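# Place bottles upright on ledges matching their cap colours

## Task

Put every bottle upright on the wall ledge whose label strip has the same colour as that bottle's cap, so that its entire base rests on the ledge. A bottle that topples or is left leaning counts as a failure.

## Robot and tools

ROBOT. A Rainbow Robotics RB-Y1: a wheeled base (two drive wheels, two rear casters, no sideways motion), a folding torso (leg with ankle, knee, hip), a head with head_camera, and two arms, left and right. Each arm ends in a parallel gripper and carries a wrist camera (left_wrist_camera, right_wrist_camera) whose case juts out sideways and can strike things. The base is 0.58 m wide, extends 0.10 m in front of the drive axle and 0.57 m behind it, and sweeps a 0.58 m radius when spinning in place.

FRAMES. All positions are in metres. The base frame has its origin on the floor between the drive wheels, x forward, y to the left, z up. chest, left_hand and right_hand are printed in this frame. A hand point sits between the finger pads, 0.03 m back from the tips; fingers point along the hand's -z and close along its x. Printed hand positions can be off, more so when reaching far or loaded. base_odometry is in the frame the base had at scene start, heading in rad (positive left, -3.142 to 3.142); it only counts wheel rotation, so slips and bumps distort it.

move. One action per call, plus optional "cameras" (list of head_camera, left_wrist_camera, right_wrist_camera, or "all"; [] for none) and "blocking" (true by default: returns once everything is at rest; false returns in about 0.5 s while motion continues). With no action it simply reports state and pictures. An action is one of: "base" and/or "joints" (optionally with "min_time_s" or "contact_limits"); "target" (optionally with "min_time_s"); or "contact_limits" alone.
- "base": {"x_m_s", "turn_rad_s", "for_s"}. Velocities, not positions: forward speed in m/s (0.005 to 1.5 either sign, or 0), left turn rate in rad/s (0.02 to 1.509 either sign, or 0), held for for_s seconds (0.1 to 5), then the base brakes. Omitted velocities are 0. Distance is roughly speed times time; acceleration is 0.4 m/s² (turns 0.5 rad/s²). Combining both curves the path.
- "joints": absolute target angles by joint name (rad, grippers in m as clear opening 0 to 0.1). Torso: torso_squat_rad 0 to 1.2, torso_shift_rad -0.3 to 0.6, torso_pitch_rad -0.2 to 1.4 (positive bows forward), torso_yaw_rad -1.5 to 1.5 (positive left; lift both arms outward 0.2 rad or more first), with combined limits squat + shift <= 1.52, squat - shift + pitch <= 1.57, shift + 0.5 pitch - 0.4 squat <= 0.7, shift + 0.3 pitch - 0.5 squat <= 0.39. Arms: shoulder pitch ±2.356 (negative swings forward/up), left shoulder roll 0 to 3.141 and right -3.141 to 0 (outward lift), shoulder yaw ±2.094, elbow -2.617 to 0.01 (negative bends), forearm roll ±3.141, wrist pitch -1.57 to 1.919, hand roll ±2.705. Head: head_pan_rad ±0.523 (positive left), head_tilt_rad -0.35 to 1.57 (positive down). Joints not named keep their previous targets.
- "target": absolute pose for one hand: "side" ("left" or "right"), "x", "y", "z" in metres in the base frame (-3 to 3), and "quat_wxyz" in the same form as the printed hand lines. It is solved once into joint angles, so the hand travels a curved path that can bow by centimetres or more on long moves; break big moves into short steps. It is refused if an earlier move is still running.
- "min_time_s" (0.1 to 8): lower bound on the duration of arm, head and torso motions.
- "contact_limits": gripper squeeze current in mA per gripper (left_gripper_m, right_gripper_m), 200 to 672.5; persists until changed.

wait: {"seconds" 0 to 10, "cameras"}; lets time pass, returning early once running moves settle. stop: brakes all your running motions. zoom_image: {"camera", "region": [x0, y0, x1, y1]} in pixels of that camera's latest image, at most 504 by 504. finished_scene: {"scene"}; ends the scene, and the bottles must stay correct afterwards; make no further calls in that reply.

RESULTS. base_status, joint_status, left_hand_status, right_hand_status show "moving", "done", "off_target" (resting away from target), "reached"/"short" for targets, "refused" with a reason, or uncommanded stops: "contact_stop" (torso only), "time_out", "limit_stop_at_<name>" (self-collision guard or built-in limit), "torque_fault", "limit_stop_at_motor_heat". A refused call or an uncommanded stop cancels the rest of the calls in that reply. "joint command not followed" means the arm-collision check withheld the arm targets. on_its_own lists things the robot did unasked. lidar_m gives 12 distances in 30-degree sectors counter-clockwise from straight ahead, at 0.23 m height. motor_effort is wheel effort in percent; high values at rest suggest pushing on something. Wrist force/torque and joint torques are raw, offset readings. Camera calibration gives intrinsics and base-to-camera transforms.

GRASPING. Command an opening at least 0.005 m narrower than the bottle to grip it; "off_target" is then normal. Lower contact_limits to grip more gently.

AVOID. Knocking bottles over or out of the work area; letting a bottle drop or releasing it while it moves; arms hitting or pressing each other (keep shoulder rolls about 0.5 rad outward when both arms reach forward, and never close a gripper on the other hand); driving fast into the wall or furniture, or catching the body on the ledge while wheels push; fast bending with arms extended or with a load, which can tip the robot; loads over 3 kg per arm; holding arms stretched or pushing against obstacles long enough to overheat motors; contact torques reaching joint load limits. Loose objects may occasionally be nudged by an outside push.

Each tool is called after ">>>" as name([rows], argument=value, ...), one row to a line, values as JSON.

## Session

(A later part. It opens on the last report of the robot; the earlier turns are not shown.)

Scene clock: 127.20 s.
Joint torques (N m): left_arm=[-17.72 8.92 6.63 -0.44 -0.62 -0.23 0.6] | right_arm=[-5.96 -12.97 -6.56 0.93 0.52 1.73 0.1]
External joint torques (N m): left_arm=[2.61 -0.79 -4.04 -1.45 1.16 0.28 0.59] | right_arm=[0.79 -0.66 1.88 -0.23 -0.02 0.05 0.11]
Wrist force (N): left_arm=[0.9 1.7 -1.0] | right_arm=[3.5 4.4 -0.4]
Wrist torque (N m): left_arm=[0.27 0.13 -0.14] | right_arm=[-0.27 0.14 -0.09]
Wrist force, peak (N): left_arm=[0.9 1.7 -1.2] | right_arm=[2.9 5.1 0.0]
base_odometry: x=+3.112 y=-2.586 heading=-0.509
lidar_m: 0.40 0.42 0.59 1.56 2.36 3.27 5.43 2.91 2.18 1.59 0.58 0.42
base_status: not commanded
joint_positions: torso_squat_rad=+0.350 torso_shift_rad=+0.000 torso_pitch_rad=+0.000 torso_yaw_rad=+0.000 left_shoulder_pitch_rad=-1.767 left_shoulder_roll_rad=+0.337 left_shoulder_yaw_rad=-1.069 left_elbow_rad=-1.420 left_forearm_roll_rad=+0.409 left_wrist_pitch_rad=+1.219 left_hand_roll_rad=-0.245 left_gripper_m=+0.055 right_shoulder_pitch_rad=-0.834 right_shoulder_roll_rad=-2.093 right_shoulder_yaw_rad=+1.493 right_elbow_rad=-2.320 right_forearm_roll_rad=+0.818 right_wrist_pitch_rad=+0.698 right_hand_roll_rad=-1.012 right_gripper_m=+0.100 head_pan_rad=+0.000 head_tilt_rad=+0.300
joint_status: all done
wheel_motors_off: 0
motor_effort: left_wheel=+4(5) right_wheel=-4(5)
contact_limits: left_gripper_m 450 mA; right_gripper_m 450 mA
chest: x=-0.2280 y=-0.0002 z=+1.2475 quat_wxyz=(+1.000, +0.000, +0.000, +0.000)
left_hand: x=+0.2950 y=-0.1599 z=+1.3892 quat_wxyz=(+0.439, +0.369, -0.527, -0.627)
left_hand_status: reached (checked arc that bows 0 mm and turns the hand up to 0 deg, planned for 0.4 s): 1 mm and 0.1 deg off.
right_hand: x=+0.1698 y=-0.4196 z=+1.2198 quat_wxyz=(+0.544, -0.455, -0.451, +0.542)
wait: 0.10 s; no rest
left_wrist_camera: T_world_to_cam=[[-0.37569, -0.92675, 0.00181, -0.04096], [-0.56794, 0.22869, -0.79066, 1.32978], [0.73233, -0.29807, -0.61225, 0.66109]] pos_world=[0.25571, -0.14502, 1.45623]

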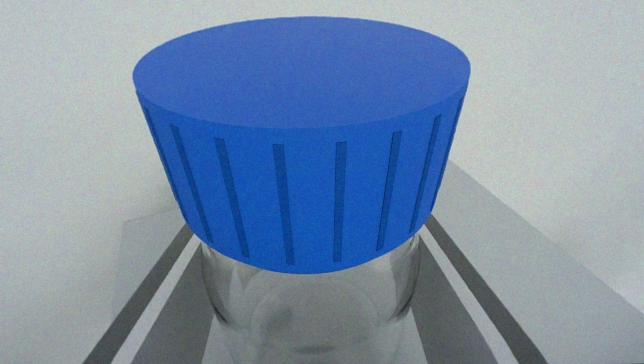

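>>> move(joints={"left_gripper_m": 0.1})

>>> move(target={"side": "left", "x": 0.20, "y": -0.125, "z": 1.412, "quat_wxyz": [0.4394, 0.3687, -0.5265, -0.6275]}, min_time_s=1.0, cameras=["left_wrist_camera"])

>>> move(target={"side": "left", "x": 0.18, "y": 0.22, "z": 1.39, "quat_wxyz": [0.5417, 0.4545, -0.4545, -0.5417]}, min_time_s=1.2)

>>> move(target={"side": "left", "x": 0.165, "y": 0.44, "z": 1.27, "quat_wxyz": [0.5417, 0.4545, -0.4545, -0.5417]}, min_time_s=1.0)

>>> move(target={"side": "left", "x": 0.215, "y": 0.545, "z": 1.212, "quat_wxyz": [0.5417, 0.4545, -0.4545, -0.5417]}, min_time_s=1.0, cameras=["head_camera", "left_wrist_camera"])

Scene clock: 129.70 s.
Joint torques (N m): left_arm=[-20.03 9.62 8.1 0.1 -1.53 -0.44 0.5] | right_arm=[-6.07 -13.28 -6.93 1.1 0.62 1.98 0.08]
External joint torques (N m): left_arm=[0.31 -0.08 -2.57 -0.9 0.25 0.07 0.48] | right_arm=[0.69 -0.97 1.51 -0.05 0.08 0.3 0.09]
Wrist force (N): left_arm=[0.8 -5.1 0.3] | right_arm=[2.6 4.3 -0.1]
Wrist torque (N m): left_arm=[0.20 0.12 -0.16] | right_arm=[-0.19 0.00 -0.05]
Wrist force, peak (N): left_arm=[1.1 -5.6 -0.1] | right_arm=[3.7 5.3 -0.3]
move: done
base_odometry: x=+3.112 y=-2.586 heading=-0.509
lidar_m: 0.40 0.42 0.58 1.56 2.35 3.26 5.43 2.90 2.18 1.58 0.58 0.42
base_status: not commanded
joint_positions: torso_squat_rad=+0.350 torso_shift_rad=+0.000 torso_pitch_rad=+0.000 torso_yaw_rad=+0.000 left_shoulder_pitch_rad=-1.766 left_shoulder_roll_rad=+0.337 left_shoulder_yaw_rad=-1.070 left_elbow_rad=-1.420 left_forearm_roll_rad=+0.409 left_wrist_pitch_rad=+1.219 left_hand_roll_rad=-0.245 left_gripper_m=+0.100 right_shoulder_pitch_rad=-0.834 right_shoulder_roll_rad=-2.093 right_shoulder_yaw_rad=+1.493 right_elbow_rad=-2.320 right_forearm_roll_rad=+0.818 right_wrist_pitch_rad=+0.698 right_hand_roll_rad=-1.012 right_gripper_m=+0.100 head_pan_rad=+0.000 head_tilt_rad=+0.300
joint_status: all done
wheel_motors_off: 0
motor_effort: left_wheel=+4(5) right_wheel=-4(5)
contact_limits: left_gripper_m 450 mA; right_gripper_m 450 mA
chest: x=-0.2280 y=-0.0002 z=+1.2475 quat_wxyz=(+1.000, +0.000, +0.000, +0.000)
left_hand: x=+0.2951 y=-0.1599 z=+1.3886 quat_wxyz=(+0.439, +0.369, -0.527, -0.627)
right_hand: x=+0.1698 y=-0.4196 z=+1.2198 quat_wxyz=(+0.544, -0.455, -0.451, +0.542)
pictures: none

Scene clock: 131.33 s.
Joint torques (N m): left_arm=[-17.87 9.77 11 2.06 -1.86 -0.61 0.54] | right_arm=[-5.9 -13.12 -6.21 0.82 0.62 1.67 0.33]
External joint torques (N m): left_arm=[-0.78 1.31 0.25 -0.4 0.12 -0.31 0.52] | right_arm=[0.86 -0.8 2.23 -0.33 0.08 -0.01 0.34]
Wrist force (N): left_arm=[0.8 -5.1 0.0] | right_arm=[3.0 3.9 -0.4]
Wrist torque (N m): left_arm=[0.19 0.11 -0.17] | right_arm=[-0.19 0.06 -0.12]
Wrist force, peak (N): left_arm=[1.2 -5.6 -0.3] | right_arm=[3.4 5.2 -0.5]
move: done
base_odometry: x=+3.112 y=-2.586 heading=-0.509
lidar_m: 0.40 0.43 0.58 1.56 2.35 3.26 5.43 2.90 2.18 1.59 0.58 0.43
base_status: not commanded
joint_positions: torso_squat_rad=+0.350 torso_shift_rad=+0.000 torso_pitch_rad=+0.000 torso_yaw_rad=+0.000 left_shoulder_pitch_rad=-1.807 left_shoulder_roll_rad=+0.480 left_shoulder_yaw_rad=-1.005 left_elbow_rad=-1.878 left_forearm_roll_rad=+0.505 left_wrist_pitch_rad=+1.564 left_hand_roll_rad=-0.140 left_gripper_m=+0.100 right_shoulder_pitch_rad=-0.834 right_shoulder_roll_rad=-2.093 right_shoulder_yaw_rad=+1.493 right_elbow_rad=-2.320 right_forearm_roll_rad=+0.818 right_wrist_pitch_rad=+0.698 right_hand_roll_rad=-1.012 right_gripper_m=+0.100 head_pan_rad=+0.000 head_tilt_rad=+0.300
joint_status: all done
wheel_motors_off: 0
motor_effort: left_wheel=+4(5) right_wheel=-3(5)
contact_limits: left_gripper_m 450 mA; right_gripper_m 450 mA
chest: x=-0.2280 y=-0.0002 z=+1.2475 quat_wxyz=(+1.000, +0.000, +0.000, +0.000)
left_hand: x=+0.2000 y=-0.1249 z=+1.4121 quat_wxyz=(+0.439, +0.369, -0.527, -0.627)
left_hand_status: reached (checked arc that bows 15 mm and turns the hand up to 3 deg, planned for 1.0 s): 0 mm and 0.0 deg off.
right_hand: x=+0.1698 y=-0.4195 z=+1.2199 quat_wxyz=(+0.544, -0.455, -0.451, +0.542)
left_wrist_camera: T_world_to_cam=[[-0.37573, -0.92673, 0.00111, -0.04326], [-0.56888, 0.2297, -0.78969, 1.28483], [0.73158, -0.29735, -0.6135, 0.75707]] pos_world=[0.1608, -0.11011, 1.47913]

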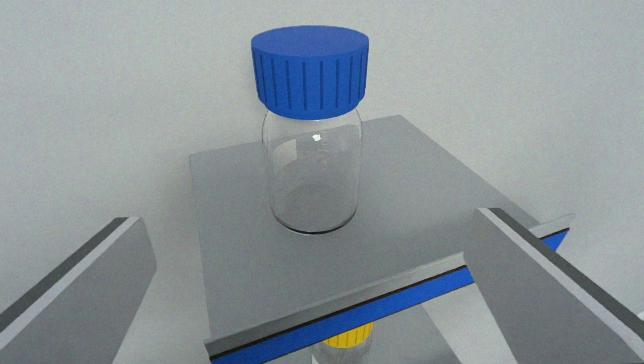

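Scene clock: 133.23 s.
Joint torques (N m): left_arm=[-11.33 5.32 9.74 4.81 -2.05 -0.15 0.38] | right_arm=[-5.9 -13.3 -6.78 1.13 0.46 1.57 0.23]
External joint torques (N m): left_arm=[-0.81 0.19 1.42 -0.08 -0.13 -0.1 0.37] | right_arm=[0.85 -0.99 1.66 -0.03 -0.08 -0.1 0.23]
Wrist force (N): left_arm=[1.0 -5.1 0.2] | right_arm=[2.5 4.7 -0.2]
Wrist torque (N m): left_arm=[0.19 0.12 -0.14] | right_arm=[-0.25 -0.03 -0.07]
Wrist force, peak (N): left_arm=[0.7 -6.3 0.4] | right_arm=[3.0 5.2 -1.1]
move: done
base_odometry: x=+3.112 y=-2.586 heading=-0.509
lidar_m: 0.40 0.42 0.58 1.55 2.35 3.26 5.43 2.91 2.18 1.59 0.58 0.42
base_status: not commanded
joint_positions: torso_squat_rad=+0.350 torso_shift_rad=+0.000 torso_pitch_rad=+0.000 torso_yaw_rad=+0.000 left_shoulder_pitch_rad=-1.403 left_shoulder_roll_rad=+1.658 left_shoulder_yaw_rad=-0.868 left_elbow_rad=-2.580 left_forearm_roll_rad=+0.704 left_wrist_pitch_rad=+1.341 left_hand_roll_rad=-0.016 left_gripper_m=+0.100 right_shoulder_pitch_rad=-0.834 right_shoulder_roll_rad=-2.093 right_shoulder_yaw_rad=+1.493 right_elbow_rad=-2.320 right_forearm_roll_rad=+0.818 right_wrist_pitch_rad=+0.698 right_hand_roll_rad=-1.012 right_gripper_m=+0.100 head_pan_rad=+0.000 head_tilt_rad=+0.300
joint_status: all done
wheel_motors_off: 0
motor_effort: left_wheel=+4(5) right_wheel=-4(5)
contact_limits: left_gripper_m 450 mA; right_gripper_m 450 mA
chest: x=-0.2280 y=-0.0002 z=+1.2475 quat_wxyz=(+1.000, +0.000, +0.000, +0.000)
left_hand: x=+0.1799 y=+0.2201 z=+1.3900 quat_wxyz=(+0.542, +0.455, -0.454, -0.541)
left_hand_status: reached (checked arc that bows 57 mm and turns the hand up to 21 deg, planned for 1.3 s): 0 mm and 0.1 deg off.
right_hand: x=+0.1698 y=-0.4195 z=+1.2199 quat_wxyz=(+0.544, -0.455, -0.451, +0.542)
pictures: none

Scene clock: 134.77 s.
Joint torques (N m): left_arm=[-6.46 3.57 10.04 1.73 -0.36 1.52 -0.04] | right_arm=[-6.16 -13.07 -6.2 1.02 0.28 1.75 0.24]
External joint torques (N m): left_arm=[-1.4 -0.2 0.01 -0.18 0.13 0.11 -0.05] | right_arm=[0.59 -0.75 2.24 -0.14 -0.26 0.08 0.24]
Wrist force (N): left_arm=[0.5 -4.8 0.0] | right_arm=[2.5 4.8 -0.8]
Wrist torque (N m): left_arm=[0.15 0.06 -0.14] | right_arm=[-0.27 0.00 -0.04]
Wrist force, peak (N): left_arm=[2.0 -6.3 0.7] | right_arm=[2.6 5.7 -0.6]
move: done
base_odometry: x=+3.112 y=-2.586 heading=-0.509
lidar_m: 0.40 0.42 0.59 1.56 2.36 3.26 5.43 2.91 2.18 1.58 0.58 0.42
base_status: not commanded
joint_positions: torso_squat_rad=+0.350 torso_shift_rad=+0.000 torso_pitch_rad=+0.000 torso_yaw_rad=+0.000 left_shoulder_pitch_rad=-1.451 left_shoulder_roll_rad=+2.263 left_shoulder_yaw_rad=-1.857 left_elbow_rad=-2.299 left_forearm_roll_rad=-0.585 left_wrist_pitch_rad=+0.379 left_hand_roll_rad=+0.785 left_gripper_m=+0.100 right_shoulder_pitch_rad=-0.834 right_shoulder_roll_rad=-2.093 right_shoulder_yaw_rad=+1.493 right_elbow_rad=-2.320 right_forearm_roll_rad=+0.818 right_wrist_pitch_rad=+0.698 right_hand_roll_rad=-1.012 right_gripper_m=+0.100 head_pan_rad=+0.000 head_tilt_rad=+0.300
joint_status: all done
wheel_motors_off: 0
motor_effort: left_wheel=+5(5) right_wheel=-4(5)
contact_limits: left_gripper_m 450 mA; right_gripper_m 450 mA
chest: x=-0.2280 y=-0.0002 z=+1.2475 quat_wxyz=(+1.000, +0.000, +0.000, +0.000)
left_hand: x=+0.1649 y=+0.4397 z=+1.2697 quat_wxyz=(+0.546, +0.454, -0.449, -0.543)
left_hand_status: reached (checked arc that bows 67 mm and turns the hand up to 14 deg, planned for 1.1 s): 0 mm and 0.8 deg off.
right_hand: x=+0.1698 y=-0.4195 z=+1.2199 quat_wxyz=(+0.544, -0.455, -0.451, +0.542)
pictures: none

Scene clock: 136.10 s.
Joint torques (N m): left_arm=[-9.28 7.65 8.34 4.24 0.16 1.87 0] | right_arm=[-5.71 -13.29 -6.71 1.14 0.46 1.86 0]
External joint torques (N m): left_arm=[-0.02 0.97 -1.43 0.47 0.01 -0.08 -0.01] | right_arm=[1.05 -0.98 1.73 -0.02 -0.08 0.19 0.01]
Wrist force (N): left_arm=[0.8 -4.7 0.2] | right_arm=[2.7 4.3 -0.5]
Wrist torque (N m): left_arm=[0.15 0.11 -0.15] | right_arm=[-0.20 0.01 -0.07]
Wrist force, peak (N): left_arm=[0.7 -5.8 -0.1] | right_arm=[3.3 5.4 -1.2]
move: done
base_odometry: x=+3.112 y=-2.586 heading=-0.509
lidar_m: 0.41 0.42 0.59 1.56 2.36 3.26 5.43 2.90 2.19 1.57 0.58 0.42
base_status: not commanded
joint_positions: torso_squat_rad=+0.350 torso_shift_rad=+0.000 torso_pitch_rad=+0.000 torso_yaw_rad=+0.000 left_shoulder_pitch_rad=-1.406 left_shoulder_roll_rad=+1.946 left_shoulder_yaw_rad=-2.094 left_elbow_rad=-1.705 left_forearm_roll_rad=-1.505 left_wrist_pitch_rad=+0.522 left_hand_roll_rad=+1.791 left_gripper_m=+0.100 right_shoulder_pitch_rad=-0.834 right_shoulder_roll_rad=-2.093 right_shoulder_yaw_rad=+1.493 right_elbow_rad=-2.320 right_forearm_roll_rad=+0.818 right_wrist_pitch_rad=+0.698 right_hand_roll_rad=-1.012 right_gripper_m=+0.100 head_pan_rad=+0.000 head_tilt_rad=+0.300
joint_status: all done
wheel_motors_off: 0
motor_effort: left_wheel=+4(5) right_wheel=-3(5)
contact_limits: left_gripper_m 450 mA; right_gripper_m 450 mA
chest: x=-0.2280 y=-0.0002 z=+1.2475 quat_wxyz=(+1.000, +0.000, +0.000, +0.000)
left_hand: x=+0.2151 y=+0.5448 z=+1.2121 quat_wxyz=(+0.542, +0.455, -0.454, -0.541)
left_hand_status: reached (checked arc that bows 24 mm and turns the hand up to 5 deg, planned for 1.0 s): 0 mm and 0.1 deg off.
right_hand: x=+0.1698 y=-0.4195 z=+1.2198 quat_wxyz=(+0.544, -0.455, -0.451, +0.542)
head_camera: T_world_to_cam=[[-0.02915, -0.99933, 0.02235, -0.03386], [-0.26043, -0.01399, -0.96539, 1.4023], [0.96505, -0.03396, -0.25985, 0.51798]] pos_world=[-0.13566, 0.00337, 1.48912]
left_wrist_camera: T_world_to_cam=[[-0.03405, -0.99942, 0.00049, 0.55015], [-0.6133, 0.0205, -0.78958, 1.10503], [0.78912, -0.02719, -0.61364, 0.66307]] pos_world=[0.17321, 0.5452, 1.27913]

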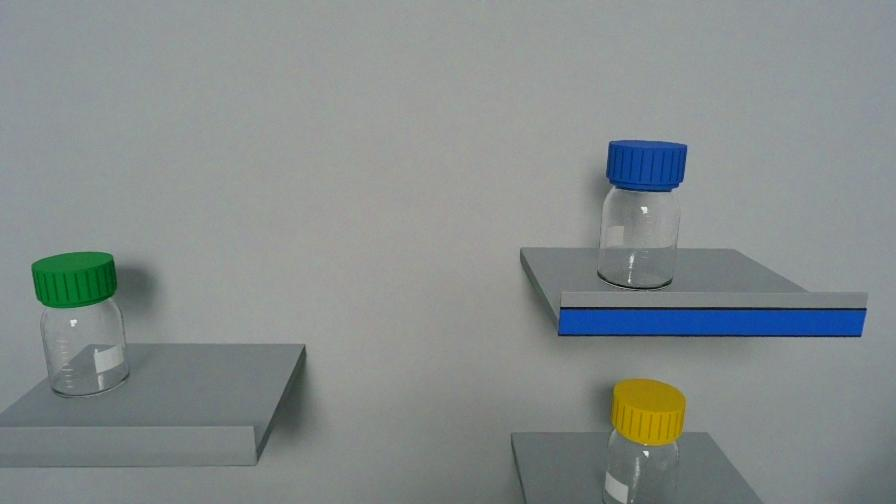

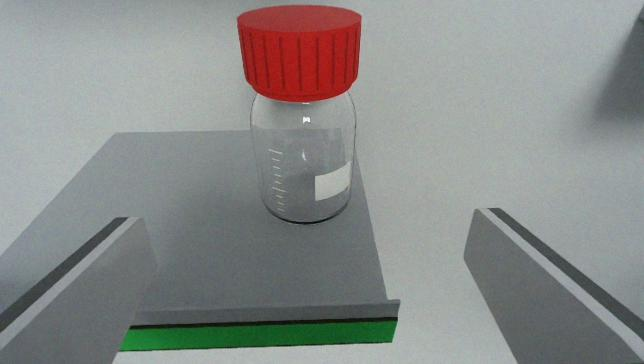

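>>> move(target={"side": "left", "x": 0.262, "y": 0.547, "z": 1.211, "quat_wxyz": [0.5417, 0.4545, -0.4545, -0.5417]}, min_time_s=0.6)

>>> move(target={"side": "left", "x": 0.308, "y": 0.548, "z": 1.206, "quat_wxyz": [0.5417, 0.4545, -0.4545, -0.5417]}, min_time_s=0.6, cameras=["left_wrist_camera"])

>>> move(joints={"left_gripper_m": 0.042}, cameras=["left_wrist_camera"])

Scene clock: 138.23 s.
Joint torques (N m): left_arm=[-12.67 8.52 10.12 5.28 0.07 1.62 0.38] | right_arm=[-6.04 -13.18 -6.3 1.05 0.46 1.68 0.01]
External joint torques (N m): left_arm=[-0.59 0.98 0.62 0.71 -0.13 -0.3 0.37] | right_arm=[0.71 -0.86 2.14 -0.11 -0.09 0.01 0.02]
Wrist force (N): left_arm=[1.0 -5.1 0.0] | right_arm=[2.7 4.7 0.0]
Wrist torque (N m): left_arm=[0.19 0.14 -0.15] | right_arm=[-0.27 0.00 -0.04]
Wrist force, peak (N): left_arm=[1.5 -5.3 -0.2] | right_arm=[3.5 5.1 -0.2]
move: done
base_odometry: x=+3.112 y=-2.586 heading=-0.509
lidar_m: 0.40 0.42 0.58 1.56 2.36 3.26 5.44 2.90 2.18 1.58 0.58 0.42
base_status: not commanded
joint_positions: torso_squat_rad=+0.350 torso_shift_rad=+0.000 torso_pitch_rad=+0.000 torso_yaw_rad=+0.000 left_shoulder_pitch_rad=-1.414 left_shoulder_roll_rad=+1.790 left_shoulder_yaw_rad=-2.084 left_elbow_rad=-1.539 left_forearm_roll_rad=-1.479 left_wrist_pitch_rad=+0.506 left_hand_roll_rad=+1.851 left_gripper_m=+0.100 right_shoulder_pitch_rad=-0.834 right_shoulder_roll_rad=-2.093 right_shoulder_yaw_rad=+1.493 right_elbow_rad=-2.320 right_forearm_roll_rad=+0.818 right_wrist_pitch_rad=+0.698 right_hand_roll_rad=-1.012 right_gripper_m=+0.100 head_pan_rad=+0.000 head_tilt_rad=+0.300
joint_status: all done
wheel_motors_off: 0
motor_effort: left_wheel=+5(5) right_wheel=-3(5)
contact_limits: left_gripper_m 450 mA; right_gripper_m 450 mA
chest: x=-0.2280 y=-0.0002 z=+1.2475 quat_wxyz=(+1.000, +0.000, +0.000, +0.000)
left_hand: x=+0.2615 y=+0.5464 z=+1.2112 quat_wxyz=(+0.542, +0.455, -0.454, -0.541)
left_hand_status: reached (checked arc that bows 2 mm and turns the hand up to 1 deg, planned for 0.6 s): 1 mm and 0.1 deg off.
right_hand: x=+0.1698 y=-0.4195 z=+1.2199 quat_wxyz=(+0.544, -0.455, -0.451, +0.542)
pictures: none

Scene clock: 139.17 s.
Joint torques (N m): left_arm=[-15.05 10.31 8.04 6.2 0.1 1.77 0.17] | right_arm=[-6.31 -13.45 -6.48 0.96 0.29 1.71 0.13]
External joint torques (N m): left_arm=[-0.03 1.49 -0.66 0.65 -0.21 -0.06 0.16] | right_arm=[0.44 -1.14 1.96 -0.2 -0.26 0.03 0.14]
Wrist force (N): left_arm=[1.0 -4.9 0.2] | right_arm=[2.9 4.2 -0.2]
Wrist torque (N m): left_arm=[0.16 0.14 -0.16] | right_arm=[-0.22 0.02 -0.05]
Wrist force, peak (N): left_arm=[1.0 -5.8 -0.1] | right_arm=[3.3 5.1 -1.0]
move: done
base_odometry: x=+3.112 y=-2.586 heading=-0.509
lidar_m: 0.40 0.42 0.59 1.56 2.36 3.27 5.43 2.91 2.18 1.58 0.58 0.43
base_status: not commanded
joint_positions: torso_squat_rad=+0.350 torso_shift_rad=+0.000 torso_pitch_rad=+0.000 torso_yaw_rad=+0.000 left_shoulder_pitch_rad=-1.400 left_shoulder_roll_rad=+1.613 left_shoulder_yaw_rad=-2.086 left_elbow_rad=-1.324 left_forearm_roll_rad=-1.504 left_wrist_pitch_rad=+0.506 left_hand_roll_rad=+1.977 left_gripper_m=+0.100 right_shoulder_pitch_rad=-0.834 right_shoulder_roll_rad=-2.093 right_shoulder_yaw_rad=+1.493 right_elbow_rad=-2.320 right_forearm_roll_rad=+0.818 right_wrist_pitch_rad=+0.698 right_hand_roll_rad=-1.012 right_gripper_m=+0.100 head_pan_rad=+0.000 head_tilt_rad=+0.300
joint_status: all done
wheel_motors_off: 0
motor_effort: left_wheel=+4(5) right_wheel=-4(5)
contact_limits: left_gripper_m 450 mA; right_gripper_m 450 mA
chest: x=-0.2280 y=-0.0002 z=+1.2475 quat_wxyz=(+1.000, +0.000, +0.000, +0.000)
left_hand: x=+0.3081 y=+0.5478 z=+1.2062 quat_wxyz=(+0.542, +0.455, -0.454, -0.541)
left_hand_status: reached (checked arc that bows 5 mm and turns the hand up to 1 deg, planned for 0.6 s): 0 mm and 0.0 deg off.
right_hand: x=+0.1698 y=-0.4196 z=+1.2198 quat_wxyz=(+0.544, -0.455, -0.451, +0.542)
left_wrist_camera: T_world_to_cam=[[-0.03568, -0.99936, 0.00098, 0.55621], [-0.61297, 0.02111, -0.78983, 1.15723], [0.7893, -0.02878, -0.61333, 0.58657]] pos_world=[0.26621, 0.5483, 1.27323]

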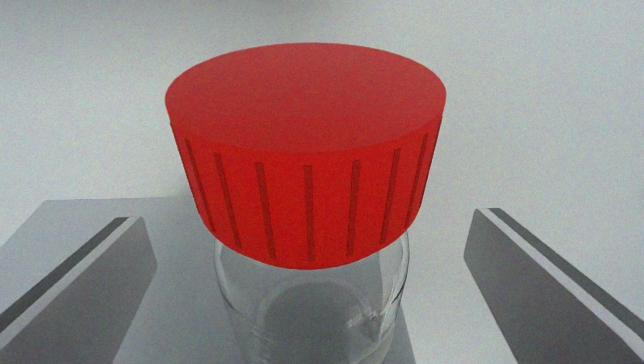

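Scene clock: 140.33 s.
Joint torques (N m): left_arm=[-15.26 10.4 8.23 6.21 0.21 1.65 0.33] | right_arm=[-5.95 -13.46 -6.04 0.92 0.49 1.69 0.18]
External joint torques (N m): left_arm=[-0.25 1.59 -0.48 0.65 -0.1 -0.19 0.32] | right_arm=[0.8 -1.14 2.4 -0.24 -0.05 0.01 0.19]
Wrist force (N): left_arm=[1.1 -4.2 0.3] | right_arm=[2.7 4.7 -0.4]
Wrist torque (N m): left_arm=[0.18 0.12 -0.13] | right_arm=[-0.26 0.04 -0.03]
Wrist force, peak (N): left_arm=[0.8 -5.1 0.0] | right_arm=[2.9 5.3 -0.2]
move: off_target
base_odometry: x=+3.112 y=-2.586 heading=-0.509
lidar_m: 0.40 0.43 0.59 1.56 2.36 3.27 5.43 2.90 2.19 1.58 0.57 0.42
base_status: not commanded
joint_positions: torso_squat_rad=+0.350 torso_shift_rad=+0.000 torso_pitch_rad=+0.000 torso_yaw_rad=+0.000 left_shoulder_pitch_rad=-1.400 left_shoulder_roll_rad=+1.613 left_shoulder_yaw_rad=-2.086 left_elbow_rad=-1.324 left_forearm_roll_rad=-1.504 left_wrist_pitch_rad=+0.506 left_hand_roll_rad=+1.977 left_gripper_m=+0.055 right_shoulder_pitch_rad=-0.834 right_shoulder_roll_rad=-2.093 right_shoulder_yaw_rad=+1.493 right_elbow_rad=-2.320 right_forearm_roll_rad=+0.818 right_wrist_pitch_rad=+0.698 right_hand_roll_rad=-1.012 right_gripper_m=+0.100 head_pan_rad=+0.000 head_tilt_rad=+0.300
joint_status: left_gripper_m off_target (ended at +0.055, target +0.042)
wheel_motors_off: 0
motor_effort: left_wheel=+4(5) right_wheel=-4(4)
contact_limits: left_gripper_m 450 mA; right_gripper_m 450 mA
chest: x=-0.2280 y=-0.0002 z=+1.2475 quat_wxyz=(+1.000, +0.000, +0.000, +0.000)
left_hand: x=+0.3081 y=+0.5478 z=+1.2062 quat_wxyz=(+0.542, +0.455, -0.454, -0.541)
right_hand: x=+0.1698 y=-0.4196 z=+1.2198 quat_wxyz=(+0.544, -0.455, -0.451, +0.542)
left_wrist_camera: T_world_to_cam=[[-0.03568, -0.99936, 0.00098, 0.55621], [-0.61297, 0.02111, -0.78983, 1.15723], [0.7893, -0.02878, -0.61333, 0.58657]] pos_world=[0.26621, 0.5483, 1.27323]

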